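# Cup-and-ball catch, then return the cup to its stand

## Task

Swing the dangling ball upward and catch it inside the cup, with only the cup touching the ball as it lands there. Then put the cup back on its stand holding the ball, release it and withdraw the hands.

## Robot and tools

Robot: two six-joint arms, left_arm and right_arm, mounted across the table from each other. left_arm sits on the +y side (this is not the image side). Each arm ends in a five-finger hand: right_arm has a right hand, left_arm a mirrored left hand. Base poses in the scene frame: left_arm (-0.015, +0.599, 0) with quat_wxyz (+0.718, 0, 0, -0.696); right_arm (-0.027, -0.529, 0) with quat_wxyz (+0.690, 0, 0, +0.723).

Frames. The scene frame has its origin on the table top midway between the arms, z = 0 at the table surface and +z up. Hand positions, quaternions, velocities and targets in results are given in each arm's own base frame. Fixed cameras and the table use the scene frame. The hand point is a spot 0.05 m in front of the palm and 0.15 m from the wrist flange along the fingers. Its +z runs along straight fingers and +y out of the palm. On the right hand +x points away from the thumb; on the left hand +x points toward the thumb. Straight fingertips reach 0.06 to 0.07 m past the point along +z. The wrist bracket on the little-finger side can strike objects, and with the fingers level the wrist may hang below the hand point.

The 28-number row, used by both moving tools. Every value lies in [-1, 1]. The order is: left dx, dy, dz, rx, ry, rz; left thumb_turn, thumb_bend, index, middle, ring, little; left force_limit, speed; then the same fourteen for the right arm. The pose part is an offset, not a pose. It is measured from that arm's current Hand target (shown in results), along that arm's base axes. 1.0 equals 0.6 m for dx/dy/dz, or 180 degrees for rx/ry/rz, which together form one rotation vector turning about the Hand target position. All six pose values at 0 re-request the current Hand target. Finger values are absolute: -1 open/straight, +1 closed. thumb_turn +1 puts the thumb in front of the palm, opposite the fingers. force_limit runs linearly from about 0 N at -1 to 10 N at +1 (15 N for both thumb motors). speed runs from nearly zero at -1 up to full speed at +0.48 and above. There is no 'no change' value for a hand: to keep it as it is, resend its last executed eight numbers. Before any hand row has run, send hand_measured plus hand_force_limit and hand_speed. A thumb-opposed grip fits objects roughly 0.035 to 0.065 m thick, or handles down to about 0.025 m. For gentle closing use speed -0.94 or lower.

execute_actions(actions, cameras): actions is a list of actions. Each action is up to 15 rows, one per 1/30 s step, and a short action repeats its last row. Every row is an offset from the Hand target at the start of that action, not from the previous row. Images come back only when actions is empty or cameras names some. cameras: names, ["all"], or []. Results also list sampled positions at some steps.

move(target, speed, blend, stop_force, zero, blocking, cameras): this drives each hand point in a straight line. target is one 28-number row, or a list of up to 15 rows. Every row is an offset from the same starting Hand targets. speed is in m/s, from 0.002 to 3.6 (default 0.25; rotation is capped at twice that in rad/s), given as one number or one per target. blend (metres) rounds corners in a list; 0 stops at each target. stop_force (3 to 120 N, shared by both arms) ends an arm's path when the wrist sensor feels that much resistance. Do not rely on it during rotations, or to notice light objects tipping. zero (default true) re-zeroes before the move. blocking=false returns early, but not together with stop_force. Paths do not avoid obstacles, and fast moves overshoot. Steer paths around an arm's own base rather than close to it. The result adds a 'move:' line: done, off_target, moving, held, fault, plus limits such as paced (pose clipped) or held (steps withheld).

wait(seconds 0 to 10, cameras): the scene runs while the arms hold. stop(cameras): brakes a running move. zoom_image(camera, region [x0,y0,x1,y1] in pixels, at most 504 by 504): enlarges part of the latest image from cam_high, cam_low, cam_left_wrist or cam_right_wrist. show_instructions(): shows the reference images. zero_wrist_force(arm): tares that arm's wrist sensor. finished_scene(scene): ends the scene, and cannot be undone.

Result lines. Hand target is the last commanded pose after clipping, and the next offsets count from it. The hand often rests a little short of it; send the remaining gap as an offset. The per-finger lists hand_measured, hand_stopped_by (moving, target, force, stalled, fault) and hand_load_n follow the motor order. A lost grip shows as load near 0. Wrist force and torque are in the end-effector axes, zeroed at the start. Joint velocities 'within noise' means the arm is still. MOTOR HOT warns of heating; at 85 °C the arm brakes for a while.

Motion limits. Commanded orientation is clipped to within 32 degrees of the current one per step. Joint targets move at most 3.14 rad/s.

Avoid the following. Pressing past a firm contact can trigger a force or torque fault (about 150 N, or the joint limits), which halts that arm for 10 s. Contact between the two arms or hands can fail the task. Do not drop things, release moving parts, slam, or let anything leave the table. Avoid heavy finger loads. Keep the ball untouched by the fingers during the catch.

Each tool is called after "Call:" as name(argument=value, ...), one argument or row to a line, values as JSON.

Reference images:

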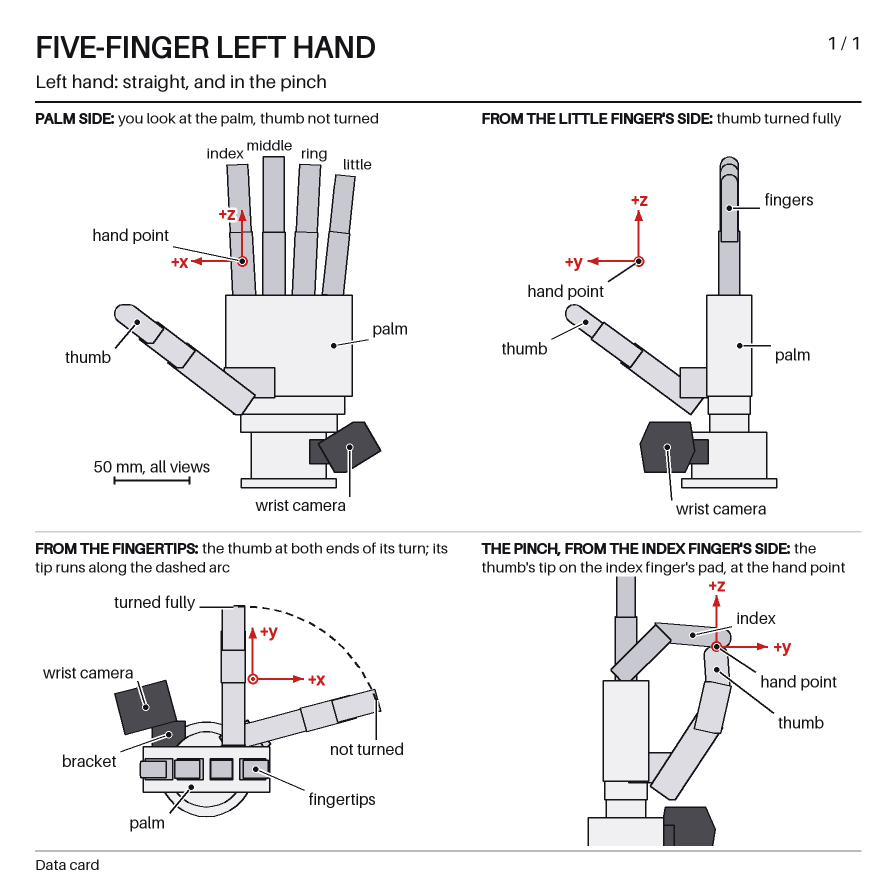

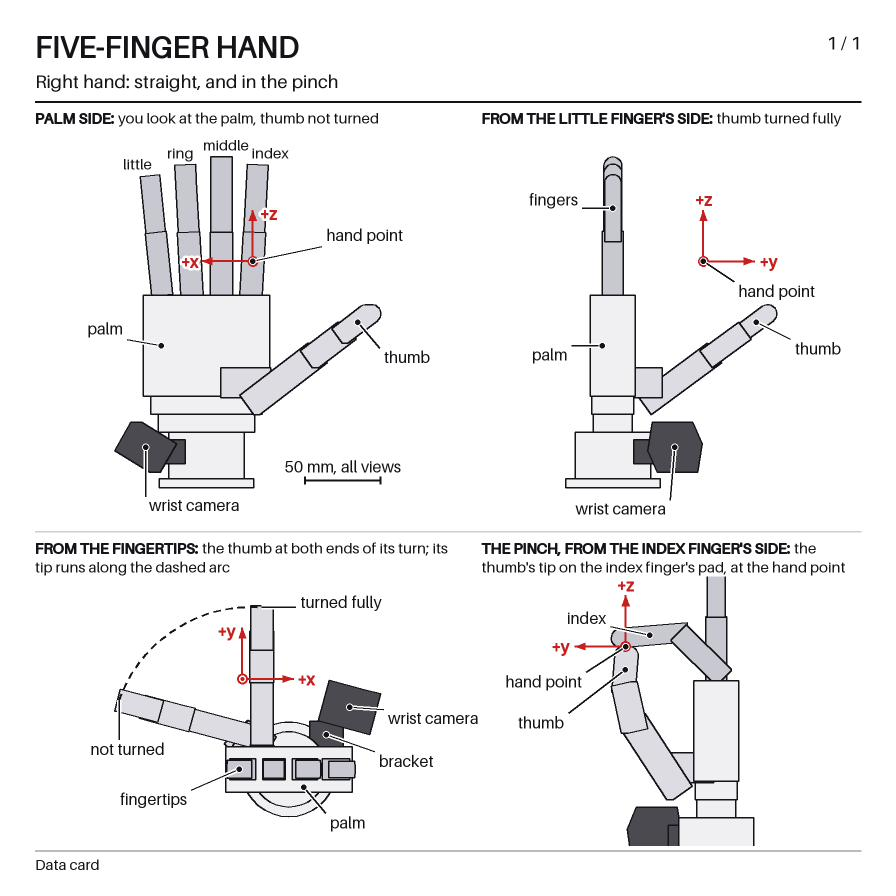

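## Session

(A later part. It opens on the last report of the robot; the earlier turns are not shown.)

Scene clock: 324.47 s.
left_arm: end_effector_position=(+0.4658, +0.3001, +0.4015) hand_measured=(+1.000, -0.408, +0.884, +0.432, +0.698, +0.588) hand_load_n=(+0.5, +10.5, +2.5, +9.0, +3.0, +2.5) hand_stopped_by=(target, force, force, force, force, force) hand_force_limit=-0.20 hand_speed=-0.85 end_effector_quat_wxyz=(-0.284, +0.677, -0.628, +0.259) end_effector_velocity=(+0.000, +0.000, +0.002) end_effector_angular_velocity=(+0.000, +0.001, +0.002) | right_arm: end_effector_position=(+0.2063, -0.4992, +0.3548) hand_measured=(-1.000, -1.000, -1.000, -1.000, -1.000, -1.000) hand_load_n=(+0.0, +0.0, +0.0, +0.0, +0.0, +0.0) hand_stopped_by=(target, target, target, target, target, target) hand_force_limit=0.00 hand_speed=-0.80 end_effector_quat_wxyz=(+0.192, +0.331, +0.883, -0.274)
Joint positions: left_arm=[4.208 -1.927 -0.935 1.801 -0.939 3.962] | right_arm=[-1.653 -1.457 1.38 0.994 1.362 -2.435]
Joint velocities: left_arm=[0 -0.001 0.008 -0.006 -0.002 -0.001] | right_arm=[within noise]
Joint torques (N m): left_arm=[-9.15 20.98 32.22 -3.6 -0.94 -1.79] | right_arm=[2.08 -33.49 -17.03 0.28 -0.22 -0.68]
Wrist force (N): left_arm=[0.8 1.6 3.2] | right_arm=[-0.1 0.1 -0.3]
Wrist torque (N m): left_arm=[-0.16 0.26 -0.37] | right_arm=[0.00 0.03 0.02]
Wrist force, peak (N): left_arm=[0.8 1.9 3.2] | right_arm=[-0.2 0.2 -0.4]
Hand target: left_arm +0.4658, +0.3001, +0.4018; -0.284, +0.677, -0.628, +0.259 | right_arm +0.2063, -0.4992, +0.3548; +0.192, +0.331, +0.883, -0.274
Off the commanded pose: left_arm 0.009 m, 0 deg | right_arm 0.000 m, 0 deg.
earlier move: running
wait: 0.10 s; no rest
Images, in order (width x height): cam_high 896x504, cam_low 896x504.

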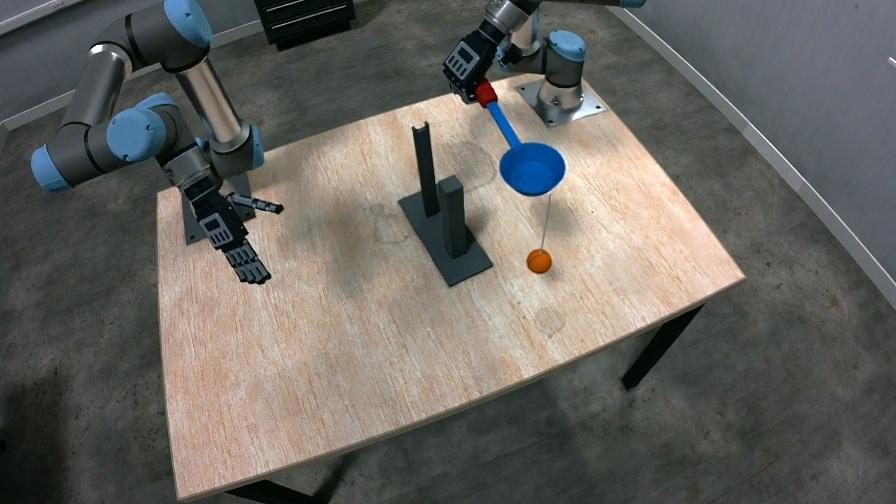

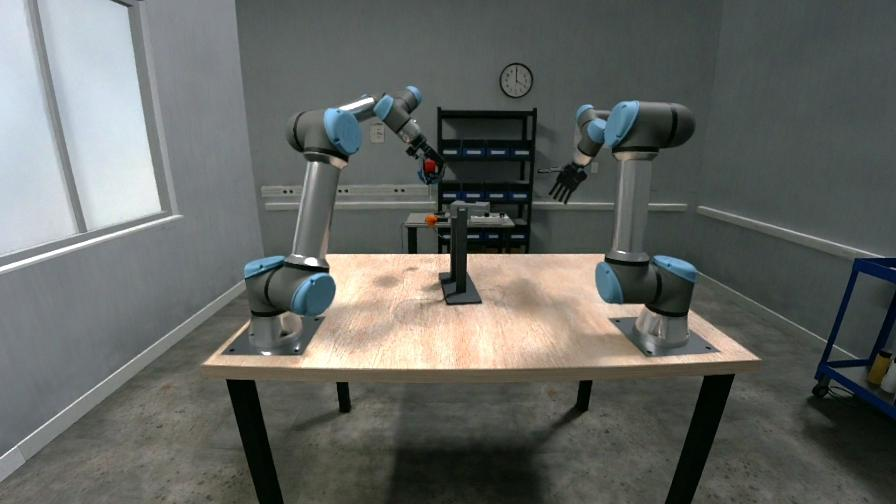

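Call:
wait(
  seconds=10,
)

Call:
wait(
  seconds=0.2,
  cameras=["cam_high","cam_low"],
)

Call:
execute_actions(
  actions=[
    [[0,0,0,0,0,0,1,0.9,0.9,0.9,0.8,0.8,-0.2,-0.85,0,0,0,0,0,0,-1,-1,-1,-1,-1,-1,0,-0.8],[0.016,-0.0005,0,0,0,0,1,0.9,0.9,0.9,0.8,0.8,-0.2,-0.85,0,0,0,0,0,0,-1,-1,-1,-1,-1,-1,0,-0.8],[0.035,-0.0011,0,0,0,0,1,0.9,0.9,0.9,0.8,0.8,-0.2,-0.85,0,0,0,0,0,0,-1,-1,-1,-1,-1,-1,0,-0.8],[0.0558,-0.0017,0,0,0,0,1,0.9,0.9,0.9,0.8,0.8,-0.2,-0.85,0,0,0,0,0,0,-1,-1,-1,-1,-1,-1,0,-0.8],[0.0773,-0.0024,0,0,0,0,1,0.9,0.9,0.9,0.8,0.8,-0.2,-0.85,0,0,0,0,0,0,-1,-1,-1,-1,-1,-1,0,-0.8],[0.0981,-0.003,0,0,0,0,1,0.9,0.9,0.9,0.8,0.8,-0.2,-0.85,0,0,0,0,0,0,-1,-1,-1,-1,-1,-1,0,-0.8],[0.1171,-0.0036,0,0,0,0,1,0.9,0.9,0.9,0.8,0.8,-0.2,-0.85,0,0,0,0,0,0,-1,-1,-1,-1,-1,-1,0,-0.8],[0.1332,-0.0041,0,0,0,0,1,0.9,0.9,0.9,0.8,0.8,-0.2,-0.85,0,0,0,0,0,0,-1,-1,-1,-1,-1,-1,0,-0.8],[0.1454,-0.0045,0,0,0,0,1,0.9,0.9,0.9,0.8,0.8,-0.2,-0.85,0,0,0,0,0,0,-1,-1,-1,-1,-1,-1,0,-0.8],[0.153,-0.0047,0,0,0,0,1,0.9,0.9,0.9,0.8,0.8,-0.2,-0.85,0,0,0,0,0,0,-1,-1,-1,-1,-1,-1,0,-0.8],[0.1556,-0.0048,0,0,0,0,1,0.9,0.9,0.9,0.8,0.8,-0.2,-0.85,0,0,0,0,0,0,-1,-1,-1,-1,-1,-1,0,-0.8],[0.1531,-0.0047,0,0,0,0,1,0.9,0.9,0.9,0.8,0.8,-0.2,-0.85,0,0,0,0,0,0,-1,-1,-1,-1,-1,-1,0,-0.8],[0.1455,-0.0045,0,0,0,0,1,0.9,0.9,0.9,0.8,0.8,-0.2,-0.85,0,0,0,0,0,0,-1,-1,-1,-1,-1,-1,0,-0.8],[0.1333,-0.0041,0,0,0,0,1,0.9,0.9,0.9,0.8,0.8,-0.2,-0.85,0,0,0,0,0,0,-1,-1,-1,-1,-1,-1,0,-0.8],[0.1173,-0.0036,0,0,0,0,1,0.9,0.9,0.9,0.8,0.8,-0.2,-0.85,0,0,0,0,0,0,-1,-1,-1,-1,-1,-1,0,-0.8]],
    [[-0.019,0.0006,0,0,0,0,1,0.9,0.9,0.9,0.8,0.8,-0.2,-0.85,0,0,0,0,0,0,-1,-1,-1,-1,-1,-1,0,-0.8],[-0.0398,0.0012,0,0,0,0,1,0.9,0.9,0.9,0.8,0.8,-0.2,-0.85,0,0,0,0,0,0,-1,-1,-1,-1,-1,-1,0,-0.8],[-0.0613,0.0019,0,0,0,0,1,0.9,0.9,0.9,0.8,0.8,-0.2,-0.85,0,0,0,0,0,0,-1,-1,-1,-1,-1,-1,0,-0.8],[-0.0821,0.0025,0,0,0,0,1,0.9,0.9,0.9,0.8,0.8,-0.2,-0.85,0,0,0,0,0,0,-1,-1,-1,-1,-1,-1,0,-0.8],[-0.1011,0.0031,0,0,0,0,1,0.9,0.9,0.9,0.8,0.8,-0.2,-0.85,0,0,0,0,0,0,-1,-1,-1,-1,-1,-1,0,-0.8],[-0.1172,0.0036,0,0,0,0,1,0.9,0.9,0.9,0.8,0.8,-0.2,-0.85,0,0,0,0,0,0,-1,-1,-1,-1,-1,-1,0,-0.8],[-0.1294,0.004,0,0,0,0,1,0.9,0.9,0.9,0.8,0.8,-0.2,-0.85,0,0,0,0,0,0,-1,-1,-1,-1,-1,-1,0,-0.8],[-0.137,0.0042,0,0,0,0,1,0.9,0.9,0.9,0.8,0.8,-0.2,-0.85,0,0,0,0,0,0,-1,-1,-1,-1,-1,-1,0,-0.8],[-0.1396,0.0043,0,0,0,0,1,0.9,0.9,0.9,0.8,0.8,-0.2,-0.85,0,0,0,0,0,0,-1,-1,-1,-1,-1,-1,0,-0.8],[-0.1371,0.0043,0,0,0,0,1,0.9,0.9,0.9,0.8,0.8,-0.2,-0.85,0,0,0,0,0,0,-1,-1,-1,-1,-1,-1,0,-0.8],[-0.1295,0.004,0,0,0,0,1,0.9,0.9,0.9,0.8,0.8,-0.2,-0.85,0,0,0,0,0,0,-1,-1,-1,-1,-1,-1,0,-0.8],[-0.1173,0.0036,0,0,0,0,1,0.9,0.9,0.9,0.8,0.8,-0.2,-0.85,0,0,0,0,0,0,-1,-1,-1,-1,-1,-1,0,-0.8],[-0.1024,0.0032,0,0,0,0,1,0.9,0.9,0.9,0.8,0.8,-0.2,-0.85,0,0,0,0,0,0,-1,-1,-1,-1,-1,-1,0,-0.8],[-0.0847,0.0026,0,0,0,0,1,0.9,0.9,0.9,0.8,0.8,-0.2,-0.85,0,0,0,0,0,0,-1,-1,-1,-1,-1,-1,0,-0.8],[-0.0652,0.002,0,0,0,0,1,0.9,0.9,0.9,0.8,0.8,-0.2,-0.85,0,0,0,0,0,0,-1,-1,-1,-1,-1,-1,0,-0.8]],
    [[0.0203,-0.0006,0,0,0,0,1,0.9,0.9,0.9,0.8,0.8,-0.2,-0.85,0,0,0,0,0,0,-1,-1,-1,-1,-1,-1,0,-0.8],[0.0403,-0.0012,0,0,0,0,1,0.9,0.9,0.9,0.8,0.8,-0.2,-0.85,0,0,0,0,0,0,-1,-1,-1,-1,-1,-1,0,-0.8],[0.0589,-0.0018,0,0,0,0,1,0.9,0.9,0.9,0.8,0.8,-0.2,-0.85,0,0,0,0,0,0,-1,-1,-1,-1,-1,-1,0,-0.8],[0.0751,-0.0023,0,0,0,0,1,0.9,0.9,0.9,0.8,0.8,-0.2,-0.85,0,0,0,0,0,0,-1,-1,-1,-1,-1,-1,0,-0.8],[0.0881,-0.0027,0,0,0,0,1,0.9,0.9,0.9,0.8,0.8,-0.2,-0.85,0,0,0,0,0,0,-1,-1,-1,-1,-1,-1,0,-0.8],[0.097,-0.003,0,0,0,0,1,0.9,0.9,0.9,0.8,0.8,-0.2,-0.85,0,0,0,0,0,0,-1,-1,-1,-1,-1,-1,0,-0.8],[0.1016,-0.0031,0,0,0,0,1,0.9,0.9,0.9,0.8,0.8,-0.2,-0.85,0,0,0,0,0,0,-1,-1,-1,-1,-1,-1,0,-0.8],[0.1014,-0.0031,0,0,0,0,1,0.9,0.9,0.9,0.8,0.8,-0.2,-0.85,0,0,0,0,0,0,-1,-1,-1,-1,-1,-1,0,-0.8],[0.0966,-0.003,0,0,0,0,1,0.9,0.9,0.9,0.8,0.8,-0.2,-0.85,0,0,0,0,0,0,-1,-1,-1,-1,-1,-1,0,-0.8],[0.0873,-0.0027,0,0,0,0,1,0.9,0.9,0.9,0.8,0.8,-0.2,-0.85,0,0,0,0,0,0,-1,-1,-1,-1,-1,-1,0,-0.8],[0.0742,-0.0023,0,0,0,0,1,0.9,0.9,0.9,0.8,0.8,-0.2,-0.85,0,0,0,0,0,0,-1,-1,-1,-1,-1,-1,0,-0.8],[0.0578,-0.0018,0,0,0,0,1,0.9,0.9,0.9,0.8,0.8,-0.2,-0.85,0,0,0,0,0,0,-1,-1,-1,-1,-1,-1,0,-0.8],[0.039,-0.0012,0,0,0,0,1,0.9,0.9,0.9,0.8,0.8,-0.2,-0.85,0,0,0,0,0,0,-1,-1,-1,-1,-1,-1,0,-0.8],[0.019,-0.0006,0,0,0,0,1,0.9,0.9,0.9,0.8,0.8,-0.2,-0.85,0,0,0,0,0,0,-1,-1,-1,-1,-1,-1,0,-0.8],[-0.0013,0,0,0,0,0,1,0.9,0.9,0.9,0.8,0.8,-0.2,-0.85,0,0,0,0,0,0,-1,-1,-1,-1,-1,-1,0,-0.8]],
    [[-0.0194,0.0006,0,0,0,0,1,0.9,0.9,0.9,0.8,0.8,-0.2,-0.85,0,0,0,0,0,0,-1,-1,-1,-1,-1,-1,0,-0.8],[-0.0369,0.0011,0,0,0,0,1,0.9,0.9,0.9,0.8,0.8,-0.2,-0.85,0,0,0,0,0,0,-1,-1,-1,-1,-1,-1,0,-0.8],[-0.0516,0.0016,0,0,0,0,1,0.9,0.9,0.9,0.8,0.8,-0.2,-0.85,0,0,0,0,0,0,-1,-1,-1,-1,-1,-1,0,-0.8],[-0.0627,0.0019,0,0,0,0,1,0.9,0.9,0.9,0.8,0.8,-0.2,-0.85,0,0,0,0,0,0,-1,-1,-1,-1,-1,-1,0,-0.8],[-0.0695,0.0022,0,0,0,0,1,0.9,0.9,0.9,0.8,0.8,-0.2,-0.85,0,0,0,0,0,0,-1,-1,-1,-1,-1,-1,0,-0.8],[-0.0717,0.0022,0,0,0,0,1,0.9,0.9,0.9,0.8,0.8,-0.2,-0.85,0,0,0,0,0,0,-1,-1,-1,-1,-1,-1,0,-0.8],[-0.0692,0.0021,0,0,0,0,1,0.9,0.9,0.9,0.8,0.8,-0.2,-0.85,0,0,0,0,0,0,-1,-1,-1,-1,-1,-1,0,-0.8],[-0.0621,0.0019,0,0,0,0,1,0.9,0.9,0.9,0.8,0.8,-0.2,-0.85,0,0,0,0,0,0,-1,-1,-1,-1,-1,-1,0,-0.8],[-0.0508,0.0016,0,0,0,0,1,0.9,0.9,0.9,0.8,0.8,-0.2,-0.85,0,0,0,0,0,0,-1,-1,-1,-1,-1,-1,0,-0.8]],
  ],
  cameras=["cam_high","cam_low"],
)

Call:
zoom_image(
  camera="cam_low",
  region=[350, 165, 490, 270],
)

Call:
wait(
  seconds=0.1,
  cameras=["cam_high","cam_low"],
)

Call:
zoom_image(
  camera="cam_low",
  region=[350, 165, 490, 270],
)

Call:
wait(
  seconds=0.1,
  cameras=["cam_high","cam_low"],
)

Call:
zoom_image(
  camera="cam_low",
  region=[350, 165, 490, 270],
)

Call:
wait(
  seconds=0.1,
  cameras=["cam_high","cam_low"],
)

Call:
zoom_image(
  camera="cam_low",
  region=[350, 165, 490, 270],
)

Call:
wait(
  seconds=0.1,
  cameras=["cam_high","cam_low"],
)

Call:
zoom_image(
  camera="cam_low",
  region=[350, 165, 490, 270],
)

Call:
wait(
  seconds=0.1,
  cameras=["cam_high","cam_low"],
)

Call:
zoom_image(
  camera="cam_low",
  region=[350, 165, 490, 270],
)

Call:
wait(
  seconds=0.1,
  cameras=["cam_high","cam_low"],
)

Call:
zoom_image(
  camera="cam_low",
  region=[350, 165, 490, 270],
)

Call:
wait(
  seconds=0.1,
  cameras=["cam_high","cam_low"],
)

Call:
zoom_image(
  camera="cam_low",
  region=[350, 165, 490, 270],
)

Call:
wait(
  seconds=0.1,
  cameras=["cam_high","cam_low"],
)

Call:
zoom_image(
  camera="cam_low",
  region=[350, 165, 490, 270],
)

Scene clock: 330.50 s.
left_arm: end_effector_position=(+0.4658, +0.3001, +0.4100) hand_measured=(+1.000, -0.408, +0.884, +0.432, +0.698, +0.588) hand_load_n=(+0.5, +10.5, +2.5, +9.0, +2.5, +3.0) hand_stopped_by=(target, force, force, force, force, force) hand_force_limit=-0.20 hand_speed=-0.85 end_effector_quat_wxyz=(-0.284, +0.677, -0.628, +0.259) | right_arm: end_effector_position=(+0.2063, -0.4992, +0.3548) hand_measured=(-1.000, -1.000, -1.000, -1.000, -1.000, -1.000) hand_load_n=(+0.0, +0.0, +0.0, +0.0, +0.0, +0.0) hand_stopped_by=(target, target, target, target, target, target) hand_force_limit=0.00 hand_speed=-0.80 end_effector_quat_wxyz=(+0.192, +0.331, +0.883, -0.274)
Joint positions: left_arm=[4.208 -1.934 -0.902 1.775 -0.939 3.962] | right_arm=[-1.653 -1.457 1.38 0.994 1.362 -2.435]
Joint torques (N m): left_arm=[-9.38 21.34 30.79 -3.71 -0.89 -1.24] | right_arm=[2.68 -33.31 -17.44 0.63 -0.08 -0.72]
Wrist force (N): left_arm=[0.5 1.5 3.0] | right_arm=[0.0 0.1 -0.6]
Wrist torque (N m): left_arm=[-0.17 0.29 -0.39] | right_arm=[0.02 0.01 0.03]
Wrist force, peak (N): left_arm=[0.8 1.9 3.5] | right_arm=[-0.2 0.2 -0.7]
Hand target: left_arm +0.4658, +0.3001, +0.4100; -0.284, +0.677, -0.628, +0.259 | right_arm +0.2063, -0.4992, +0.3548; +0.192, +0.331, +0.883, -0.274
Off the commanded pose: left_arm 0.000 m, 0 deg | right_arm 0.000 m, 0 deg.
earlier move: done
wait: 0.00 of 10 s (the move ended)

Scene clock: 330.70 s.
left_arm: end_effector_position=(+0.4658, +0.3001, +0.4100) hand_measured=(+1.000, -0.408, +0.884, +0.432, +0.698, +0.588) hand_load_n=(+0.5, +10.5, +2.5, +8.5, +2.5, +2.5) hand_stopped_by=(target, force, force, force, force, force) hand_force_limit=-0.20 hand_speed=-0.85 end_effector_quat_wxyz=(-0.284, +0.677, -0.628, +0.259) | right_arm: end_effector_position=(+0.2063, -0.4992, +0.3548) hand_measured=(-1.000, -1.000, -1.000, -1.000, -1.000, -1.000) hand_load_n=(+0.0, +0.0, +0.0, +0.0, -0.5, +0.0) hand_stopped_by=(target, target, target, target, target, target) hand_force_limit=0.00 hand_speed=-0.80 end_effector_quat_wxyz=(+0.192, +0.331, +0.883, -0.274)
Joint positions: left_arm=[4.208 -1.934 -0.902 1.775 -0.939 3.962] | right_arm=[-1.653 -1.457 1.38 0.994 1.362 -2.435]
Joint torques (N m): left_arm=[-9.34 21.15 31.18 -3.6 -0.79 -1.21] | right_arm=[3.02 -33.43 -17.17 0.59 -0.02 -0.63]
Wrist force (N): left_arm=[0.8 1.8 3.1] | right_arm=[-0.1 0.0 -0.4]
Wrist torque (N m): left_arm=[-0.14 0.26 -0.38] | right_arm=[-0.01 0.03 0.03]
Wrist force, peak (N): left_arm=[0.5 1.7 3.2] | right_arm=[-0.2 0.1 -0.5]
Hand target: left_arm +0.4658, +0.3001, +0.4100; -0.284, +0.677, -0.628, +0.259 | right_arm +0.2063, -0.4992, +0.3548; +0.192, +0.331, +0.883, -0.274
Off the commanded pose: left_arm 0.000 m, 0 deg | right_arm 0.000 m, 0 deg.
wait: 0.20 s; at rest by 0.17 s
Images, in order (width x height): cam_high 896x504, cam_low 896x504.

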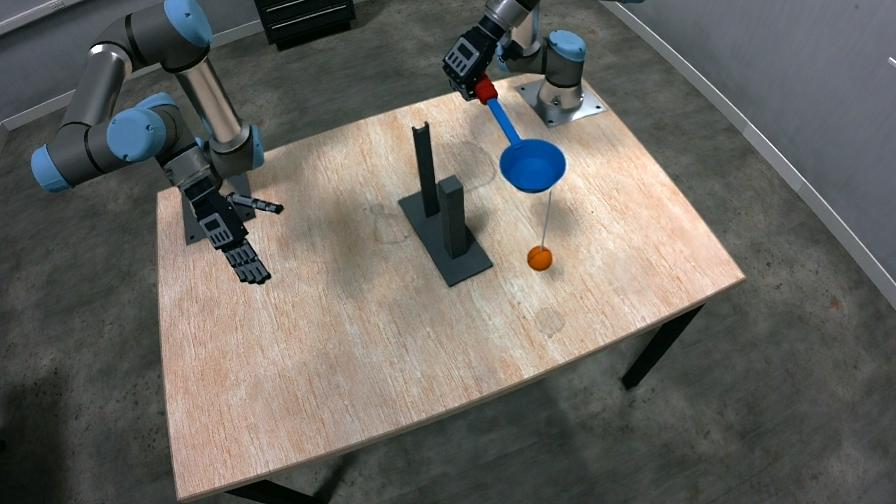

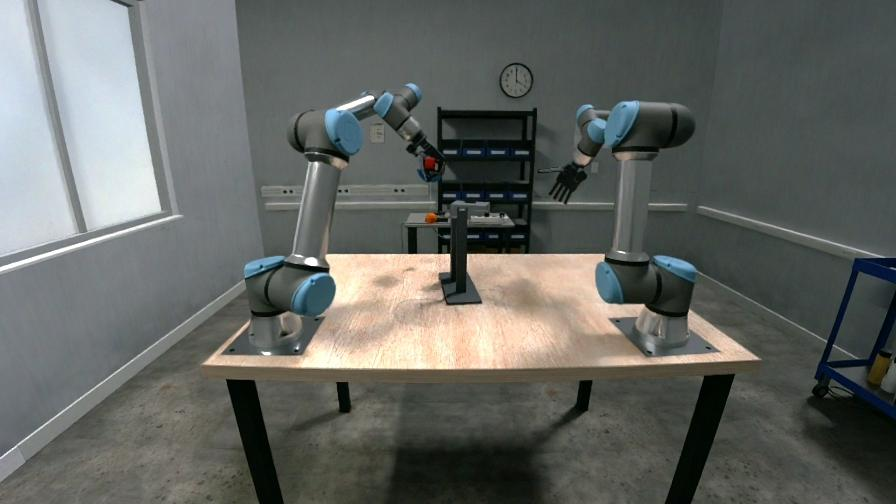

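Scene clock: 333.00 s.
left_arm: end_effector_position=(+0.4658, +0.3001, +0.4100) hand_measured=(+1.000, -0.408, +0.884, +0.432, +0.698, +0.590) hand_load_n=(+1.0, +10.5, +3.0, +8.5, +2.0, +2.0) hand_stopped_by=(target, force, force, force, force, force) hand_force_limit=-0.20 hand_speed=-0.85 end_effector_quat_wxyz=(-0.284, +0.677, -0.628, +0.259) | right_arm: end_effector_position=(+0.2063, -0.4992, +0.3548) hand_measured=(-1.000, -1.000, -1.000, -1.000, -1.000, -1.000) hand_load_n=(+0.0, +0.0, +0.0, +0.0, +0.0, +0.0) hand_stopped_by=(target, target, target, target, target, target) hand_force_limit=0.00 hand_speed=-0.80 end_effector_quat_wxyz=(+0.192, +0.331, +0.883, -0.274)
Joint positions: left_arm=[4.208 -1.935 -0.901 1.775 -0.939 3.962] | right_arm=[-1.653 -1.457 1.38 0.994 1.362 -2.435]
Joint torques (N m): left_arm=[8.48 48.02 9.77 1.52 2.4 2.84] | right_arm=[2.19 -33.08 -17.65 0.6 -0.1 -0.79]
Wrist force (N): left_arm=[0.5 2.2 2.5] | right_arm=[-0.2 0.1 -0.3]
Wrist torque (N m): left_arm=[-0.13 0.16 -0.63] | right_arm=[0.01 0.04 0.02]
Wrist force, peak (N): left_arm=[0.3 -0.2 5.3] | right_arm=[-0.1 0.0 -0.7]
Hand target: left_arm +0.4658, +0.3001, +0.4100; -0.284, +0.677, -0.628, +0.259 | right_arm +0.2063, -0.4992, +0.3548; +0.192, +0.331, +0.883, -0.274
Off the commanded pose: left_arm 0.000 m, 0 deg | right_arm 0.000 m, 0 deg.
Step readings (end_effector_position of left_arm | right_arm):
0: (+0.4658, +0.3001, +0.4100) | (+0.2063, -0.4992, +0.3548)
1: (+0.4658, +0.3001, +0.4100) | (+0.2063, -0.4992, +0.3548)
2: (+0.4658, +0.3001, +0.4100) | (+0.2063, -0.4992, +0.3548)
4: (+0.4682, +0.2999, +0.4098) | (+0.2063, -0.4992, +0.3548)
8: (+0.4943, +0.2975, +0.4085) | (+0.2063, -0.4992, +0.3548)
15: (+0.5434, +0.2943, +0.4079) | (+0.2063, -0.4992, +0.3548)
16: (+0.5440, +0.2949, +0.4084) | (+0.2063, -0.4992, +0.3548)
17: (+0.5426, +0.2956, +0.4089) | (+0.2063, -0.4992, +0.3548)
19: (+0.5326, +0.2975, +0.4104) | (+0.2063, -0.4992, +0.3548)
23: (+0.5012, +0.2991, +0.4116) | (+0.2063, -0.4992, +0.3548)
30: (+0.4692, +0.2998, +0.4101) | (+0.2063, -0.4992, +0.3548)
31: (+0.4732, +0.2996, +0.4098) | (+0.2063, -0.4992, +0.3548)
32: (+0.4784, +0.2992, +0.4095) | (+0.2063, -0.4992, +0.3548)
34: (+0.4924, +0.2979, +0.4089) | (+0.2063, -0.4992, +0.3548)
38: (+0.5268, +0.2941, +0.4077) | (+0.2063, -0.4992, +0.3548)
45: (+0.5368, +0.2972, +0.4101) | (+0.2063, -0.4992, +0.3548)
46: (+0.5310, +0.2978, +0.4106) | (+0.2063, -0.4992, +0.3548)
47: (+0.5241, +0.2982, +0.4110) | (+0.2063, -0.4992, +0.3548)
49: (+0.5063, +0.2990, +0.4115) | (+0.2063, -0.4992, +0.3548)
53: (+0.4768, +0.2995, +0.4111) | (+0.2063, -0.4992, +0.3548)
60: (+0.4662, +0.3000, +0.4101) | (+0.2063, -0.4992, +0.3548)
Images, in order (width x height): cam_high 896x504, cam_low 896x504.

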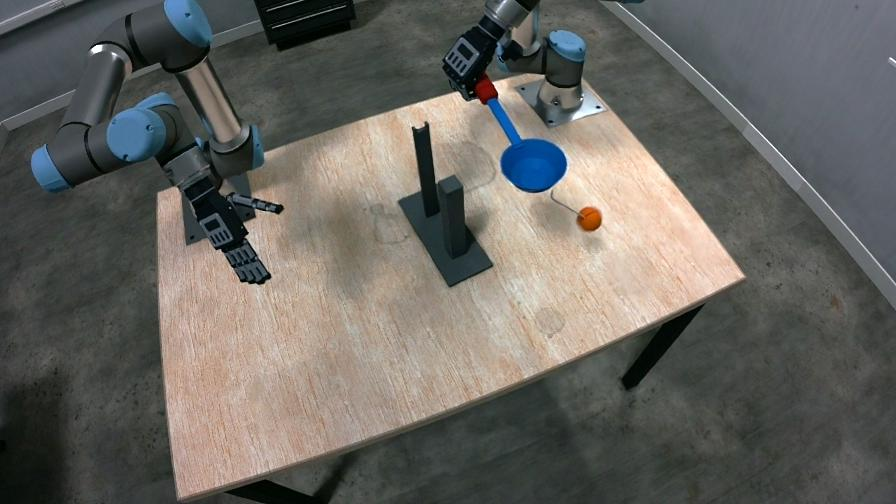

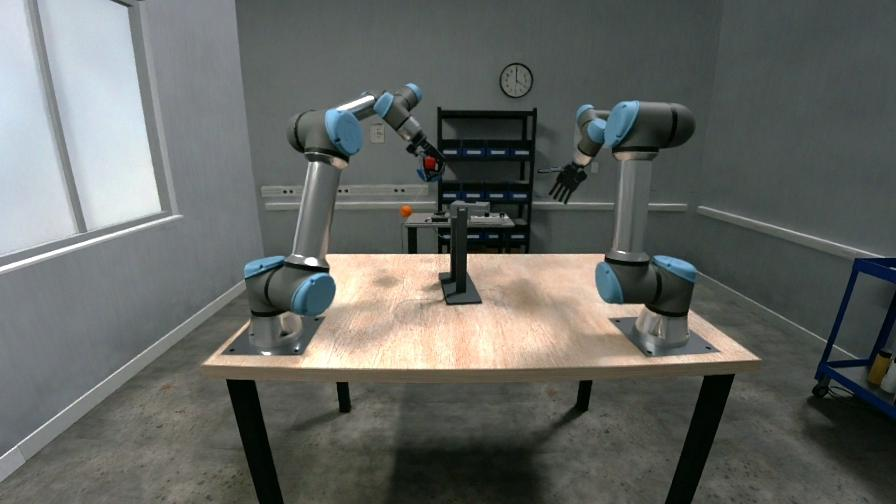

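Scaled by 3.600.

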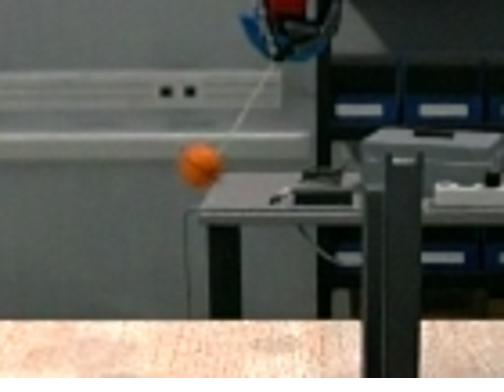

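Scene clock: 333.10 s.
left_arm: end_effector_position=(+0.4658, +0.3001, +0.4100) hand_measured=(+1.000, -0.408, +0.884, +0.432, +0.698, +0.588) hand_load_n=(+0.5, +10.5, +2.5, +9.0, +3.0, +3.5) hand_stopped_by=(target, force, force, force, force, force) hand_force_limit=-0.20 hand_speed=-0.85 end_effector_quat_wxyz=(-0.284, +0.677, -0.628, +0.259) | right_arm: end_effector_position=(+0.2063, -0.4992, +0.3548) hand_measured=(-1.000, -1.000, -1.000, -1.000, -1.000, -1.000) hand_load_n=(+0.0, +0.0, +0.0, +0.0, +0.0, +0.0) hand_stopped_by=(target, target, target, target, target, target) hand_force_limit=0.00 hand_speed=-0.80 end_effector_quat_wxyz=(+0.192, +0.331, +0.883, -0.274)
Joint positions: left_arm=[4.208 -1.934 -0.901 1.775 -0.939 3.962] | right_arm=[-1.653 -1.457 1.38 0.994 1.362 -2.435]
Joint torques (N m): left_arm=[8.6 47.59 9.21 1.62 2.28 2.89] | right_arm=[2.24 -32.89 -17.37 0.46 -0.02 -0.67]
Wrist force (N): left_arm=[0.6 2.4 3.2] | right_arm=[-0.2 0.1 -0.3]
Wrist torque (N m): left_arm=[-0.10 0.34 -0.62] | right_arm=[0.01 0.03 0.02]
Wrist force, peak (N): left_arm=[0.5 1.9 3.6] | right_arm=[-0.1 0.0 -0.4]
Hand target: left_arm +0.4658, +0.3001, +0.4100; -0.284, +0.677, -0.628, +0.259 | right_arm +0.2063, -0.4992, +0.3548; +0.192, +0.331, +0.883, -0.274
Off the commanded pose: left_arm 0.000 m, 0 deg | right_arm 0.000 m, 0 deg.
wait: 0.10 s; no rest
Images, in order (width x height): cam_high 896x504, cam_low 896x504.

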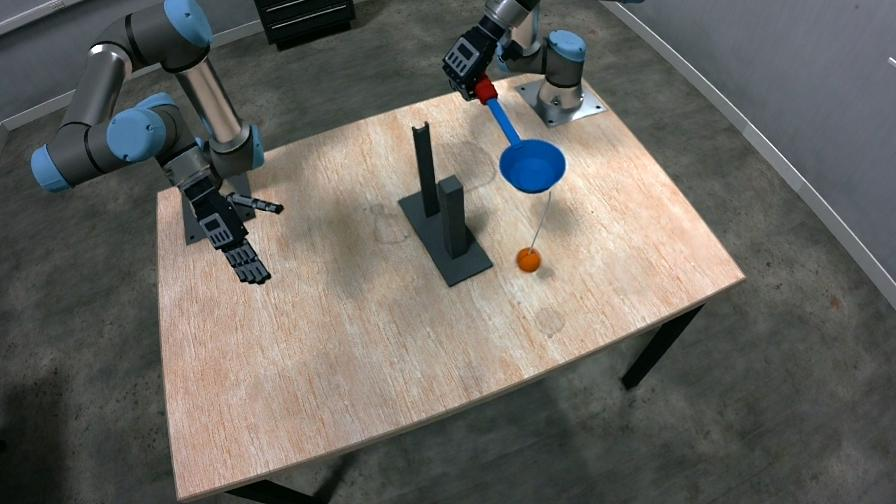

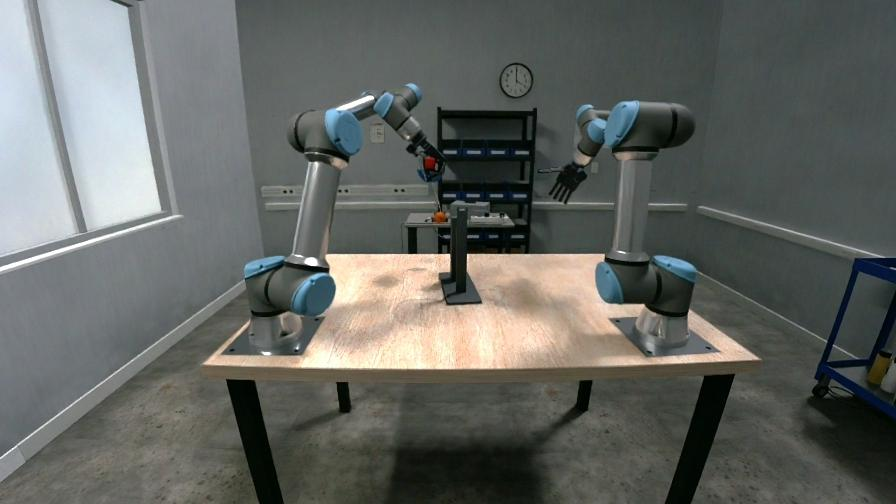

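Scaled by 3.600.

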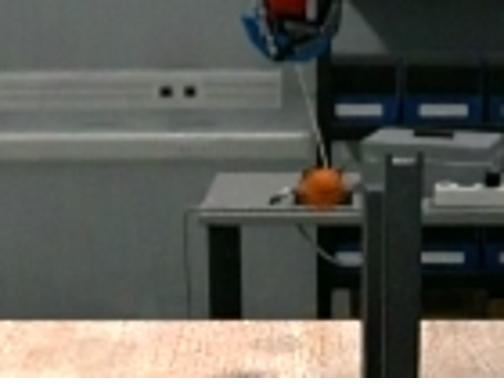

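Scene clock: 333.20 s.
left_arm: end_effector_position=(+0.4658, +0.3001, +0.4100) hand_measured=(+1.000, -0.408, +0.884, +0.432, +0.698, +0.588) hand_load_n=(+0.5, +10.5, +2.5, +8.5, +3.0, +4.0) hand_stopped_by=(target, force, force, force, force, force) hand_force_limit=-0.20 hand_speed=-0.85 end_effector_quat_wxyz=(-0.284, +0.677, -0.628, +0.259) | right_arm: end_effector_position=(+0.2063, -0.4992, +0.3548) hand_measured=(-1.000, -1.000, -1.000, -1.000, -1.000, -1.000) hand_load_n=(-0.5, +0.0, +0.0, +0.5, +0.0, +0.0) hand_stopped_by=(target, target, target, target, target, target) hand_force_limit=0.00 hand_speed=-0.80 end_effector_quat_wxyz=(+0.192, +0.331, +0.883, -0.274)
Joint positions: left_arm=[4.208 -1.934 -0.901 1.775 -0.939 3.962] | right_arm=[-1.653 -1.457 1.38 0.994 1.362 -2.435]
Joint torques (N m): left_arm=[8.32 47.85 8.8 1.43 2.05 2.63] | right_arm=[2.08 -33.05 -16.89 0.53 -0.05 -0.72]
Wrist force (N): left_arm=[0.6 1.5 3.7] | right_arm=[-0.2 0.2 -0.3]
Wrist torque (N m): left_arm=[-0.17 0.40 -0.43] | right_arm=[0.02 0.04 0.03]
Wrist force, peak (N): left_arm=[0.6 1.5 3.7] | right_arm=[0.0 0.1 -0.5]
Hand target: left_arm +0.4658, +0.3001, +0.4100; -0.284, +0.677, -0.628, +0.259 | right_arm +0.2063, -0.4992, +0.3548; +0.192, +0.331, +0.883, -0.274
Off the commanded pose: left_arm 0.000 m, 0 deg | right_arm 0.000 m, 0 deg.
wait: 0.10 s; no rest
Images, in order (width x height): cam_high 896x504, cam_low 896x504.

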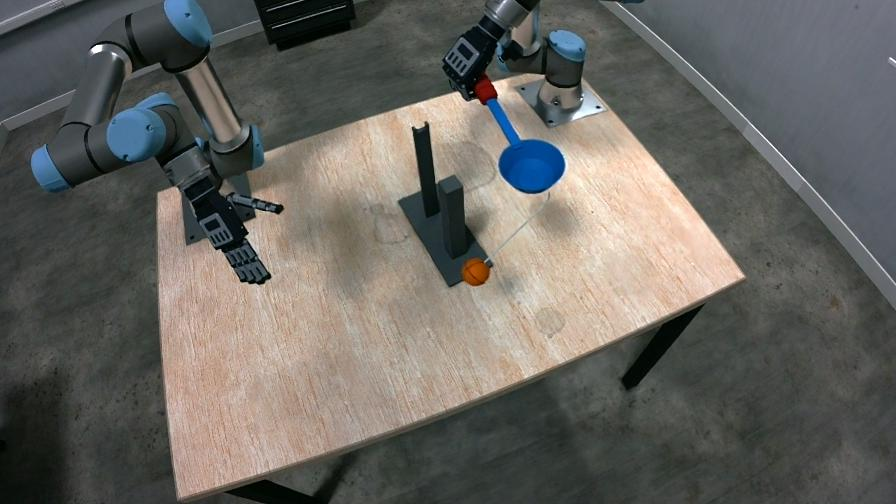

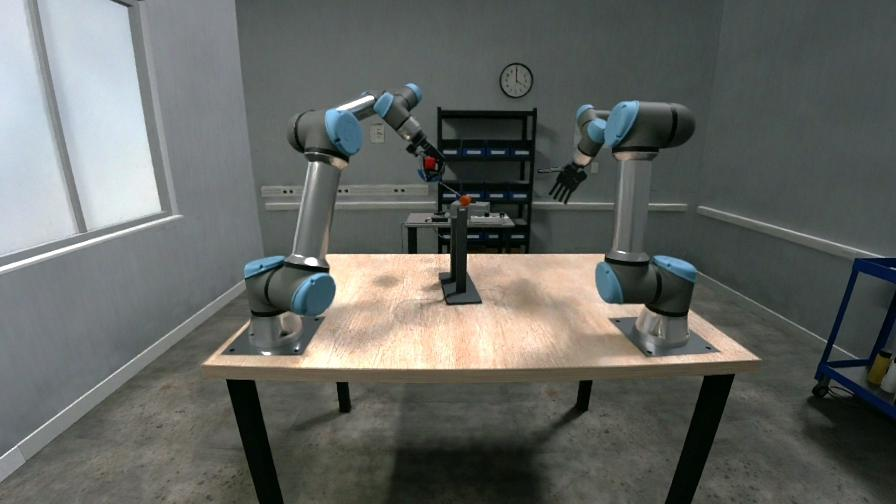

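Scaled by 3.600.

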